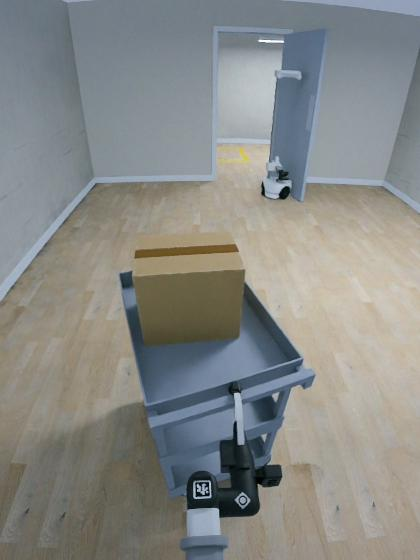

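Emit:
{"method": "move", "body": {"blocking": false, "r2": {"base":{"strafe_m":0.3,"translate_m":-0.03},"pace":"slow","contact_limits":{"translate_m":0.5}}, "cameras": []}}

Emit:
{"method": "wait", "body": {"seconds": 6, "cameras": ["r2_head_camera"]}}

Scene clock: 386.50 s.
move: r2 moving
r1: as last shown
r1.lidar_m: 3.39 2.80 0.25 0.27 - 0.25 0.42 3.70 1.04 2.45 2.81 3.13
r1.motor_effort: lift_m=+19(19) arm_m=-4(4) wheel_0=-29(30) wheel_1=+28(29) wheel_2=+8(8)
r1.servo_current: wrist_yaw_rad=52(59) wrist_pitch_rad=39(46) wrist_roll_rad=46(59) gripper_m=39(46)
r1.contact_limits: strafe_m 1
r1.wrist_depth_mm: - 134 - 691 319 215 174 / - 134 135 707 324 218 174 / - 130 154 634 327 220 176 / 108 135 201 647 332 221 178 / 138 - - 1708 334 224 179 / - 1255 198 1098 194 224 179 / - 820 768 154 317 204 179
r2.base_odometry: x=+0.569 y=-0.638 heading=-2.873
r2.turned_by_wheels: -0.001
r2.turned_by_imu: +0.000
r2.base_tilt: forward=-0.7 right=+0.1
r2.lidar_m: 0.43 2.35 1.66 1.63 1.25 0.95 0.89 0.93 1.30 3.03 3.17 0.57
r2.base_status: translate_m moving; strafe_m moving
r2.joint_positions: lift_m=+0.672 arm_m=+0.120 wrist_yaw_rad=-0.014 wrist_pitch_rad=+0.001 wrist_roll_rad=+1.567 gripper_m=-0.029
r2.joint_status: not commanded
r2.measured_speeds: translate_m=-0.005 strafe_m=+0.053 rotate_rad=-0.003 lift_m=+0.000 arm_m=+0.000 wrist_yaw_rad=+0.000 wrist_pitch_rad=+0.000 wrist_roll_rad=+0.000
r2.motor_effort: lift_m=+14(14) arm_m=+4(4) wheel_0=-11(15) wheel_1=+5(8) wheel_2=+1(3)
r2.servo_current: wrist_yaw_rad=78(85) wrist_pitch_rad=33(46) wrist_roll_rad=52(59) gripper_m=78(78)
r2.contact_limits: translate_m 0.5
r2.hand_pose: x=+0.5780 y=-0.0915 z=+0.8504 quat_wxyz=(+0.708, +0.706, -0.005, -0.005) (m; r2's base frame)
r2.wrist_depth_mm: - - - 268 294 298 297 / - - - 209 277 1863 1308 / - - - 198 260 1983 - / - - - 189 248 - - / - 455 452 180 236 - - / - 449 183 172 180 - - / - 442 442 112 218 - -
pictures: none
No camera images: "cameras" was empty.

Scene clock: 390.20 s.
earlier move: r2 done
r1.base_odometry: x=-1.828 y=-0.257 heading=-2.318
r1.turned_by_wheels: +0.000
r1.turned_by_imu: +0.000
r1.base_tilt: forward=-1.6 right=+1.3
r1.lidar_m: 5.14 2.90 0.25 0.25 - 0.25 0.38 3.75 1.03 2.48 2.85 3.26
r1.base_status: not commanded
r1.joint_positions: lift_m=+0.124 arm_m=+0.000 wrist_yaw_rad=+3.194 wrist_pitch_rad=+0.002 wrist_roll_rad=+0.000 gripper_m=+0.056
r1.joint_status: not commanded
r1.measured_speeds: all 0
r1.motor_effort: lift_m=+18(19) arm_m=-4(4) wheel_0=-29(30) wheel_1=+28(29) wheel_2=+8(8)
r1.servo_current: wrist_yaw_rad=52(72) wrist_pitch_rad=46(52) wrist_roll_rad=39(72) gripper_m=39(46)
r1.contact_limits: strafe_m 1
r1.hand_pose: x=-0.1217 y=+0.0721 z=+0.3020 quat_wxyz=(-0.026, -0.001, +0.000, +1.000) (m; r1's base frame)
r1.wrist_depth_mm: - 134 - 691 319 214 174 / - 134 135 707 324 218 174 / - 130 154 634 327 220 176 / 108 135 202 647 332 221 178 / 138 - - 1708 334 224 179 / - 1255 198 1098 194 224 179 / - 831 759 154 317 204 180
r2.base_odometry: x=+0.672 y=-0.906 heading=-2.872
r2.turned_by_wheels: +0.001
r2.turned_by_imu: +0.000
r2.base_tilt: forward=-0.7 right=+0.1
r2.lidar_m: 0.48 1.91 1.40 1.34 1.25 0.88 0.84 0.92 1.26 3.33 3.49 0.53
r2.base_status: done
r2.joint_positions: lift_m=+0.672 arm_m=+0.120 wrist_yaw_rad=-0.011 wrist_pitch_rad=+0.001 wrist_roll_rad=+1.567 gripper_m=-0.029
r2.joint_status: not commanded
r2.measured_speeds: all 0
r2.motor_effort: lift_m=+14(14) arm_m=+4(4) wheel_0=-7(15) wheel_1=+2(9) wheel_2=+4(6)
r2.servo_current: wrist_yaw_rad=52(98) wrist_pitch_rad=39(46) wrist_roll_rad=46(65) gripper_m=72(85)
r2.contact_limits: translate_m 0.5
r2.hand_pose: x=+0.5783 y=-0.0907 z=+0.8504 quat_wxyz=(+0.708, +0.706, -0.004, -0.004) (m; r2's base frame)
r2.wrist_depth_mm: - - - 187 250 1708 1205 / - - - 185 246 1756 - / - - - 182 242 - - / - 455 449 179 238 - - / - 462 452 176 234 - - / - - 185 173 180 - - / - 477 466 112 226 - -
wait: 3.70 of 6 s (r2 has come to rest)
pictures: r2_head_camera
Images, in order (width x height): r2_head_camera 420x560.

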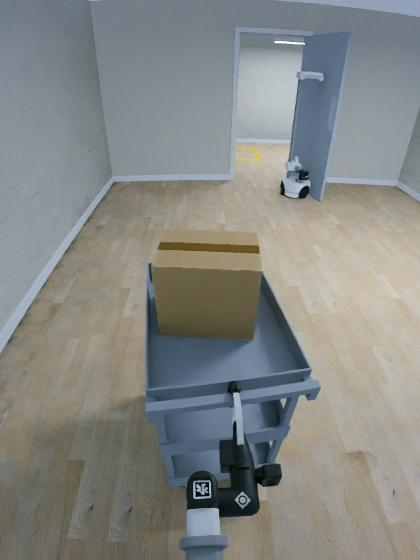

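Emit:
{"method": "move", "body": {"blocking": false, "r2": {"base":{"strafe_m":0.38,"translate_m":0.0},"pace":"slow","contact_limits":{"translate_m":0.5}}, "cameras": []}}

Emit:
{"method": "wait", "body": {"seconds": 7, "cameras": ["r2_head_camera"]}}

Scene clock: 403.77 s.
move: r2 moving
r1: as last shown
r1.lidar_m: 5.14 2.86 0.25 0.25 - 0.25 0.41 3.74 1.00 2.44 2.85 3.24
r1.servo_current: wrist_yaw_rad=39(72) wrist_pitch_rad=46(46) wrist_roll_rad=46(72) gripper_m=39(52)
r1.contact_limits: strafe_m 1
r1.wrist_depth_mm: - 134 - 683 319 214 173 / - 134 135 707 324 217 174 / - 130 154 627 329 220 176 / 108 135 202 647 332 221 178 / 138 - - 1756 336 224 179 / - 1229 198 1118 195 224 179 / - 831 759 153 319 204 179
r2.base_odometry: x=+0.676 y=-0.920 heading=-2.873
r2.turned_by_wheels: -0.001
r2.turned_by_imu: +0.000
r2.base_tilt: forward=-0.7 right=+0.1
r2.lidar_m: 0.47 1.86 1.38 1.32 1.23 0.91 0.86 0.91 1.32 3.34 3.50 0.53
r2.base_status: translate_m moving; strafe_m moving
r2.joint_positions: lift_m=+0.672 arm_m=+0.120 wrist_yaw_rad=-0.011 wrist_pitch_rad=+0.001 wrist_roll_rad=+1.567 gripper_m=-0.029
r2.joint_status: not commanded
r2.measured_speeds: translate_m=+0.000 strafe_m=+0.056 rotate_rad=-0.002 lift_m=+0.000 arm_m=+0.000 wrist_yaw_rad=+0.000 wrist_pitch_rad=+0.000 wrist_roll_rad=+0.000
r2.motor_effort: lift_m=+14(14) arm_m=+4(4) wheel_0=-12(18) wheel_1=+7(8) wheel_2=+0(4)
r2.servo_current: wrist_yaw_rad=65(78) wrist_pitch_rad=39(46) wrist_roll_rad=46(59) gripper_m=72(85)
r2.contact_limits: translate_m 0.5
r2.hand_pose: x=+0.5783 y=-0.0907 z=+0.8504 quat_wxyz=(+0.708, +0.706, -0.004, -0.004) (m; r2's base frame)
r2.wrist_depth_mm: - - - 187 249 1618 1229 / - - - 185 245 1808 - / - - - 181 241 - - / - 455 449 178 236 - - / - 459 452 176 235 - - / - - 183 173 181 - - / - 477 473 112 227 - -
pictures: none
No camera images: "cameras" was empty.

Scene clock: 408.20 s.
earlier move: r2 done
r1.base_odometry: x=-1.828 y=-0.257 heading=-2.318
r1.turned_by_wheels: +0.000
r1.turned_by_imu: +0.000
r1.base_tilt: forward=-1.6 right=+1.3
r1.lidar_m: 5.14 2.86 0.25 0.27 - 0.25 0.41 3.74 1.03 2.50 2.85 3.40
r1.base_status: not commanded
r1.joint_positions: lift_m=+0.124 arm_m=+0.000 wrist_yaw_rad=+3.194 wrist_pitch_rad=+0.002 wrist_roll_rad=+0.000 gripper_m=+0.056
r1.joint_status: not commanded
r1.measured_speeds: all 0
r1.motor_effort: lift_m=+19(19) arm_m=-4(4) wheel_0=-30(30) wheel_1=+28(29) wheel_2=+8(8)
r1.servo_current: wrist_yaw_rad=46(72) wrist_pitch_rad=46(52) wrist_roll_rad=59(72) gripper_m=39(52)
r1.contact_limits: strafe_m 1
r1.hand_pose: x=-0.1217 y=+0.0721 z=+0.3020 quat_wxyz=(-0.026, -0.001, +0.000, +1.000) (m; r1's base frame)
r1.wrist_depth_mm: - 134 - 691 319 214 173 / - 134 135 699 324 217 174 / - 130 154 627 329 220 176 / 108 135 202 647 330 221 178 / 137 - - 1756 332 223 179 / - 1255 198 1118 195 224 179 / - 820 778 154 319 204 180
r2.base_odometry: x=+0.773 y=-1.272 heading=-2.873
r2.turned_by_wheels: +0.000
r2.turned_by_imu: -0.002
r2.base_tilt: forward=-0.6 right=+0.0
r2.lidar_m: 0.51 1.36 1.01 0.96 1.00 0.87 0.84 0.90 1.25 3.65 3.88 0.48
r2.base_status: done
r2.joint_positions: lift_m=+0.672 arm_m=+0.120 wrist_yaw_rad=-0.011 wrist_pitch_rad=+0.001 wrist_roll_rad=+1.567 gripper_m=-0.029
r2.joint_status: not commanded
r2.measured_speeds: all 0
r2.motor_effort: lift_m=+14(14) arm_m=+4(4) wheel_0=-7(18) wheel_1=+3(8) wheel_2=-3(5)
r2.servo_current: wrist_yaw_rad=72(85) wrist_pitch_rad=39(46) wrist_roll_rad=52(59) gripper_m=85(85)
r2.contact_limits: translate_m 0.5
r2.hand_pose: x=+0.5783 y=-0.0905 z=+0.8504 quat_wxyz=(+0.708, +0.706, -0.004, -0.004) (m; r2's base frame)
r2.wrist_depth_mm: - - - 151 205 1808 - / - - - 155 210 - - / - 427 421 158 217 - - / - 459 452 220 222 - - / - - 477 167 228 - - / - - 184 171 181 707 - / - - - 112 240 1983 504
wait: 4.43 of 7 s (r2 has come to rest)
pictures: r2_head_camera
Images, in order (width x height): r2_head_camera 420x560.

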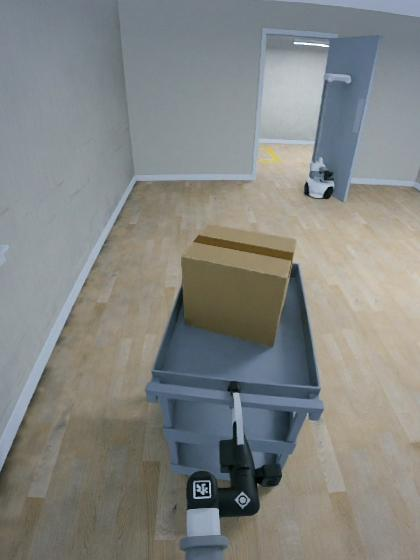

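Emit:
{"method": "move", "body": {"blocking": false, "r2": {"base":{"strafe_m":0.2,"translate_m":0.3},"pace":"slow","contact_limits":{"translate_m":0.5}}, "cameras": []}}

Emit:
{"method": "wait", "body": {"seconds": 7, "cameras": ["r2_head_camera"]}}

Scene clock: 416.63 s.
move: r2 moving
r1: as last shown
r1.lidar_m: 5.16 2.87 0.25 0.27 - 0.25 0.40 3.70 1.03 2.46 2.87 3.39
r1.motor_effort: lift_m=+19(19) arm_m=-4(4) wheel_0=-29(30) wheel_1=+28(29) wheel_2=+8(8)
r1.servo_current: wrist_yaw_rad=52(65) wrist_pitch_rad=39(46) wrist_roll_rad=33(59) gripper_m=39(46)
r1.contact_limits: strafe_m 1
r1.wrist_depth_mm: - 134 - 683 319 215 174 / - 134 135 707 324 218 175 / - 130 154 627 327 220 176 / 108 135 201 640 332 221 178 / 137 - - 1708 336 223 179 / - 1255 198 1098 195 224 179 / - 831 768 154 317 204 180
r2.base_odometry: x=+0.764 y=-1.283 heading=-2.874
r2.turned_by_wheels: -0.001
r2.turned_by_imu: -0.001
r2.base_tilt: forward=-0.7 right=+0.1
r2.lidar_m: 0.51 1.37 1.01 0.98 1.02 0.89 0.86 0.92 1.28 3.68 3.87 0.50
r2.base_status: translate_m moving; strafe_m moving
r2.joint_positions: lift_m=+0.672 arm_m=+0.120 wrist_yaw_rad=-0.011 wrist_pitch_rad=+0.001 wrist_roll_rad=+1.567 gripper_m=-0.029
r2.joint_status: not commanded
r2.measured_speeds: translate_m=+0.045 strafe_m=+0.031 rotate_rad=-0.002 lift_m=+0.000 arm_m=+0.000 wrist_yaw_rad=+0.000 wrist_pitch_rad=+0.000 wrist_roll_rad=+0.000
r2.motor_effort: lift_m=+14(14) arm_m=+4(4) wheel_0=-8(8) wheel_1=+9(9) wheel_2=-17(17)
r2.servo_current: wrist_yaw_rad=65(78) wrist_pitch_rad=52(52) wrist_roll_rad=52(52) gripper_m=72(78)
r2.contact_limits: translate_m 0.5
r2.hand_pose: x=+0.5783 y=-0.0905 z=+0.8504 quat_wxyz=(+0.708, +0.706, -0.004, -0.004) (m; r2's base frame)
r2.wrist_depth_mm: - - - 149 204 1756 - / - - - 152 208 - - / - 424 421 156 214 - - / - 455 445 217 220 - - / - - 477 165 227 - - / - - 183 170 181 683 - / - - - 112 238 1808 500
pictures: none
No camera images: "cameras" was empty.

Scene clock: 420.93 s.
earlier move: r2 done
r1.base_odometry: x=-1.828 y=-0.257 heading=-2.318
r1.turned_by_wheels: +0.000
r1.turned_by_imu: +0.000
r1.base_tilt: forward=-1.6 right=+1.3
r1.lidar_m: 5.15 2.84 0.25 0.25 - 0.25 0.41 3.73 1.04 2.45 2.84 3.23
r1.base_status: not commanded
r1.joint_positions: lift_m=+0.124 arm_m=+0.000 wrist_yaw_rad=+3.194 wrist_pitch_rad=+0.002 wrist_roll_rad=+0.000 gripper_m=+0.056
r1.joint_status: not commanded
r1.measured_speeds: all 0
r1.motor_effort: lift_m=+18(19) arm_m=-4(4) wheel_0=-29(30) wheel_1=+28(29) wheel_2=+8(8)
r1.servo_current: wrist_yaw_rad=52(72) wrist_pitch_rad=39(52) wrist_roll_rad=39(72) gripper_m=39(52)
r1.contact_limits: strafe_m 1
r1.hand_pose: x=-0.1217 y=+0.0721 z=+0.3020 quat_wxyz=(-0.026, -0.001, +0.000, +1.000) (m; r1's base frame)
r1.wrist_depth_mm: - 134 - 691 319 215 173 / - 134 135 707 324 218 174 / - 130 154 627 329 220 176 / 108 135 202 647 330 221 178 / 137 - - 1708 334 223 179 / - 1255 198 1098 195 224 179 / - 820 759 154 319 205 179
r2.base_odometry: x=+0.537 y=-1.545 heading=-2.873
r2.turned_by_wheels: +0.001
r2.turned_by_imu: +0.004
r2.base_tilt: forward=-0.7 right=+0.1
r2.lidar_m: 0.53 1.06 0.76 0.77 0.81 1.14 1.15 1.20 1.68 3.92 4.08 0.49
r2.base_status: done
r2.joint_positions: lift_m=+0.672 arm_m=+0.120 wrist_yaw_rad=+0.000 wrist_pitch_rad=+0.001 wrist_roll_rad=+1.567 gripper_m=-0.029
r2.joint_status: not commanded
r2.measured_speeds: all 0
r2.motor_effort: lift_m=+14(14) arm_m=+4(4) wheel_0=+0(8) wheel_1=+6(11) wheel_2=-6(18)
r2.servo_current: wrist_yaw_rad=52(78) wrist_pitch_rad=33(52) wrist_roll_rad=39(59) gripper_m=78(85)
r2.contact_limits: translate_m 0.5
r2.hand_pose: x=+0.5793 y=-0.0875 z=+0.8504 quat_wxyz=(+0.708, +0.706, +0.000, +0.000) (m; r2's base frame)
r2.wrist_depth_mm: - - - 179 182 - - / - 397 397 137 191 - - / - 427 418 143 202 - - / - 477 455 151 213 - - / - - 504 159 224 768 - / - - 186 169 181 1921 525 / - 144 - 112 248 - 480
wait: 4.30 of 7 s (r2 has come to rest)
pictures: r2_head_camera
Images, in order (width x height): r2_head_camera 420x560.

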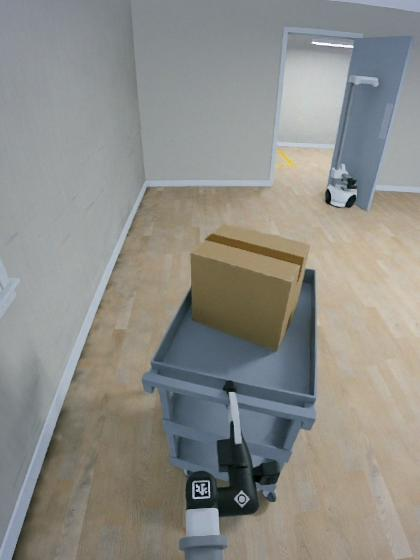

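Emit:
{"method": "move", "body": {"blocking": false, "r2": {"base":{"rotate_rad":-0.4},"pace":"slow","contact_limits":{"rotate_rad":0.6}}, "cameras": []}}

Emit:
{"method": "wait", "body": {"seconds": 6, "cameras": ["r2_head_camera"]}}

Scene clock: 431.33 s.
move: r2 moving
r1: as last shown
r1.lidar_m: 5.15 2.87 0.25 0.29 - 0.25 0.43 3.73 1.03 2.49 2.84 3.24
r1.motor_effort: lift_m=+19(19) arm_m=-4(4) wheel_0=-29(30) wheel_1=+28(29) wheel_2=+8(8)
r1.servo_current: wrist_yaw_rad=46(65) wrist_pitch_rad=39(46) wrist_roll_rad=52(65) gripper_m=39(46)
r1.contact_limits: strafe_m 1
r1.wrist_depth_mm: - 134 - 691 319 214 174 / - 134 135 707 324 217 175 / - 130 154 627 325 220 176 / 108 135 201 647 332 220 178 / 138 - - 1708 334 223 179 / - 1255 198 1098 194 224 179 / - 831 768 154 317 204 180
r2.base_odometry: x=+0.537 y=-1.545 heading=-2.996
r2.turned_by_wheels: -0.124
r2.turned_by_imu: -0.119
r2.base_tilt: forward=-0.7 right=+0.1
r2.lidar_m: 0.52 0.53 0.78 0.77 0.78 1.01 1.15 1.17 1.51 3.32 3.98 0.50
r2.base_status: rotate_rad moving
r2.joint_positions: lift_m=+0.672 arm_m=+0.120 wrist_yaw_rad=+0.012 wrist_pitch_rad=+0.001 wrist_roll_rad=+1.567 gripper_m=-0.029
r2.joint_status: not commanded
r2.measured_speeds: translate_m=+0.002 strafe_m=+0.000 rotate_rad=-0.491 lift_m=+0.000 arm_m=+0.000 wrist_yaw_rad=+0.000 wrist_pitch_rad=+0.000 wrist_roll_rad=+0.000
r2.motor_effort: lift_m=+14(14) arm_m=+4(5) wheel_0=+20(21) wheel_1=+10(12) wheel_2=+16(16)
r2.servo_current: wrist_yaw_rad=78(78) wrist_pitch_rad=39(46) wrist_roll_rad=39(59) gripper_m=78(78)
r2.contact_limits: rotate_rad 0.6
r2.hand_pose: x=+0.5803 y=-0.0839 z=+0.8504 quat_wxyz=(+0.708, +0.706, +0.004, +0.004) (m; r2's base frame)
r2.wrist_depth_mm: - - - 149 202 1863 - / - - - 152 209 - - / - 433 424 156 214 - - / - 459 445 219 221 - - / - - 477 167 229 - - / - - 186 172 181 707 - / - - - 112 241 1863 512
pictures: none
No camera images: "cameras" was empty.

Scene clock: 432.37 s.
earlier move: r2 done
r1.base_odometry: x=-1.828 y=-0.257 heading=-2.318
r1.turned_by_wheels: +0.000
r1.turned_by_imu: +0.000
r1.base_tilt: forward=-1.6 right=+1.3
r1.lidar_m: 5.16 2.86 0.25 0.25 - 0.25 0.40 3.73 1.03 2.49 2.83 3.23
r1.base_status: not commanded
r1.joint_positions: lift_m=+0.124 arm_m=+0.000 wrist_yaw_rad=+3.194 wrist_pitch_rad=+0.002 wrist_roll_rad=+0.000 gripper_m=+0.056
r1.joint_status: not commanded
r1.measured_speeds: all 0
r1.motor_effort: lift_m=+18(19) arm_m=-4(4) wheel_0=-29(30) wheel_1=+28(29) wheel_2=+8(8)
r1.servo_current: wrist_yaw_rad=39(65) wrist_pitch_rad=46(52) wrist_roll_rad=65(65) gripper_m=46(46)
r1.contact_limits: strafe_m 1
r1.hand_pose: x=-0.1217 y=+0.0721 z=+0.3020 quat_wxyz=(-0.026, -0.001, +0.000, +1.000) (m; r1's base frame)
r1.wrist_depth_mm: - 134 - 691 319 214 173 / - 134 135 707 324 218 174 / - 130 154 627 327 220 176 / 108 135 201 647 332 221 178 / 138 - - 1708 334 223 179 / - 1255 198 1098 195 224 179 / - 820 759 154 319 204 179
r2.base_odometry: x=+0.537 y=-1.545 heading=+3.011
r2.turned_by_wheels: -0.276
r2.turned_by_imu: -0.267
r2.base_tilt: forward=-0.7 right=+0.1
r2.lidar_m: 0.42 0.42 0.96 0.78 0.76 0.86 1.15 1.15 1.23 1.97 3.91 0.58
r2.base_status: done
r2.joint_positions: lift_m=+0.672 arm_m=+0.120 wrist_yaw_rad=+0.002 wrist_pitch_rad=+0.001 wrist_roll_rad=+1.567 gripper_m=-0.029
r2.joint_status: not commanded
r2.measured_speeds: all 0
r2.motor_effort: lift_m=+14(14) arm_m=-4(5) wheel_0=+2(21) wheel_1=+1(12) wheel_2=+6(19)
r2.servo_current: wrist_yaw_rad=39(78) wrist_pitch_rad=33(46) wrist_roll_rad=46(59) gripper_m=78(85)
r2.contact_limits: rotate_rad 0.6
r2.hand_pose: x=+0.5795 y=-0.0869 z=+0.8504 quat_wxyz=(+0.708, +0.706, +0.001, +0.001) (m; r2's base frame)
r2.wrist_depth_mm: - - - 259 - 1808 1255 / - - - 293 312 317 314 / - - - 271 281 1863 1336 / - - - 197 258 - - / - - 449 185 242 - - / - 442 183 173 179 - - / - - 421 112 214 - -
wait: 1.03 of 6 s (r2 has come to rest)
pictures: r2_head_camera
Images, in order (width x height): r2_head_camera 420x560.

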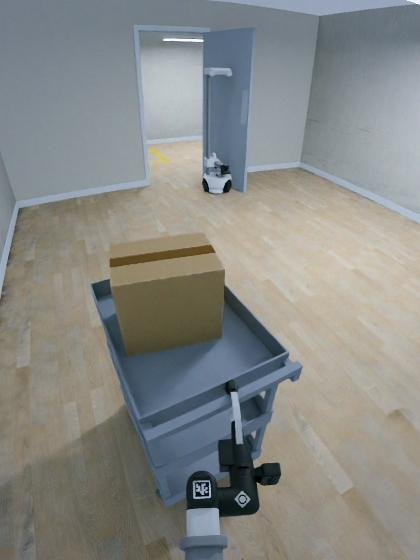

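Emit:
{"method": "move", "body": {"blocking": false, "r2": {"base":{"strafe_m":0.38,"translate_m":0.02},"pace":"slow","contact_limits":{"translate_m":0.5}}, "cameras": []}}

Emit:
{"method": "wait", "body": {"seconds": 7, "cameras": ["r2_head_camera"]}}

Scene clock: 438.93 s.
move: r2 moving
r1: as last shown
r1.lidar_m: 5.16 2.83 0.25 0.25 - 0.25 0.41 3.73 1.02 2.49 2.85 3.21
r1.motor_effort: lift_m=+18(19) arm_m=-4(4) wheel_0=-29(30) wheel_1=+29(29) wheel_2=+8(8)
r1.servo_current: wrist_yaw_rad=65(65) wrist_pitch_rad=33(52) wrist_roll_rad=46(65) gripper_m=46(46)
r1.contact_limits: strafe_m 1
r1.wrist_depth_mm: - 134 - 691 319 215 173 / - 134 135 707 324 217 174 / - 130 154 627 327 220 176 / 108 135 202 647 330 222 178 / 138 - - 1708 334 224 179 / - 1255 198 1098 195 224 179 / - 820 768 154 317 204 179
r2.base_odometry: x=+0.535 y=-1.558 heading=+3.010
r2.turned_by_wheels: -0.001
r2.turned_by_imu: -0.001
r2.base_tilt: forward=-0.7 right=+0.1
r2.lidar_m: 0.41 0.45 0.93 0.75 0.76 0.84 1.16 1.15 1.27 2.00 3.93 0.54
r2.base_status: translate_m moving; strafe_m moving
r2.joint_positions: lift_m=+0.672 arm_m=+0.120 wrist_yaw_rad=-0.001 wrist_pitch_rad=+0.001 wrist_roll_rad=+1.567 gripper_m=-0.029
r2.joint_status: not commanded
r2.measured_speeds: translate_m=+0.003 strafe_m=+0.055 rotate_rad=-0.001 lift_m=+0.000 arm_m=+0.000 wrist_yaw_rad=-0.006 wrist_pitch_rad=+0.000 wrist_roll_rad=+0.000
r2.motor_effort: lift_m=+14(14) arm_m=-3(4) wheel_0=-12(12) wheel_1=+6(7) wheel_2=-7(7)
r2.servo_current: wrist_yaw_rad=39(59) wrist_pitch_rad=39(46) wrist_roll_rad=39(59) gripper_m=78(78)
r2.contact_limits: translate_m 0.5
r2.hand_pose: x=+0.5792 y=-0.0877 z=+0.8504 quat_wxyz=(+0.708, +0.706, +0.000, -0.001) (m; r2's base frame)
r2.wrist_depth_mm: - - - 260 - 1863 1229 / - - - 291 312 317 317 / - - - 270 282 1808 1336 / - - - 196 258 - - / - - 452 183 241 - - / - 445 184 173 179 - - / - - 424 112 214 - -
pictures: none
No camera images: "cameras" was empty.

Scene clock: 443.40 s.
earlier move: r2 done
r1.base_odometry: x=-1.828 y=-0.257 heading=-2.318
r1.turned_by_wheels: +0.000
r1.turned_by_imu: +0.000
r1.base_tilt: forward=-1.6 right=+1.3
r1.lidar_m: 5.17 2.85 0.25 0.25 - 0.25 0.38 3.73 1.04 2.45 2.84 3.24
r1.base_status: not commanded
r1.joint_positions: lift_m=+0.124 arm_m=+0.000 wrist_yaw_rad=+3.194 wrist_pitch_rad=+0.002 wrist_roll_rad=+0.000 gripper_m=+0.056
r1.joint_status: not commanded
r1.measured_speeds: all 0
r1.motor_effort: lift_m=+18(19) arm_m=-4(4) wheel_0=-29(30) wheel_1=+28(29) wheel_2=+8(8)
r1.servo_current: wrist_yaw_rad=59(72) wrist_pitch_rad=39(52) wrist_roll_rad=39(65) gripper_m=46(52)
r1.contact_limits: strafe_m 1
r1.hand_pose: x=-0.1217 y=+0.0721 z=+0.3020 quat_wxyz=(-0.026, -0.001, +0.000, +1.000) (m; r1's base frame)
r1.wrist_depth_mm: - 134 - 691 319 214 174 / - 134 135 707 324 218 174 / - 130 154 627 327 220 176 / 108 135 201 647 332 221 178 / 138 - - 1708 334 224 179 / - 1255 198 1098 195 224 180 / - 820 759 154 317 204 179
r2.base_odometry: x=+0.468 y=-1.919 heading=+3.010
r2.turned_by_wheels: +0.000
r2.turned_by_imu: -0.002
r2.base_tilt: forward=-0.6 right=+0.0
r2.lidar_m: 0.50 1.13 0.52 0.40 0.42 0.49 0.79 1.30 1.45 2.23 4.26 0.51
r2.base_status: done
r2.joint_positions: lift_m=+0.672 arm_m=+0.120 wrist_yaw_rad=-0.008 wrist_pitch_rad=+0.001 wrist_roll_rad=+1.567 gripper_m=-0.029
r2.joint_status: not commanded
r2.measured_speeds: all 0
r2.motor_effort: lift_m=+14(14) arm_m=-4(4) wheel_0=-7(16) wheel_1=+2(7) wheel_2=-8(14)
r2.servo_current: wrist_yaw_rad=52(72) wrist_pitch_rad=39(46) wrist_roll_rad=39(59) gripper_m=72(85)
r2.contact_limits: translate_m 0.5
r2.hand_pose: x=+0.5786 y=-0.0896 z=+0.8504 quat_wxyz=(+0.708, +0.706, -0.003, -0.003) (m; r2's base frame)
r2.wrist_depth_mm: - - - 152 206 1863 - / - - - 156 212 - - / - 430 421 159 218 - - / - 462 449 221 224 - - / - - 473 168 230 - - / - - 183 173 180 715 - / - - - 112 242 1708 512
wait: 4.47 of 7 s (r2 has come to rest)
pictures: r2_head_camera
Images, in order (width x height): r2_head_camera 420x560.

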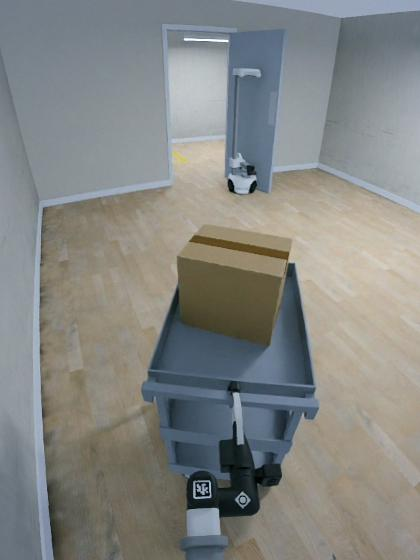

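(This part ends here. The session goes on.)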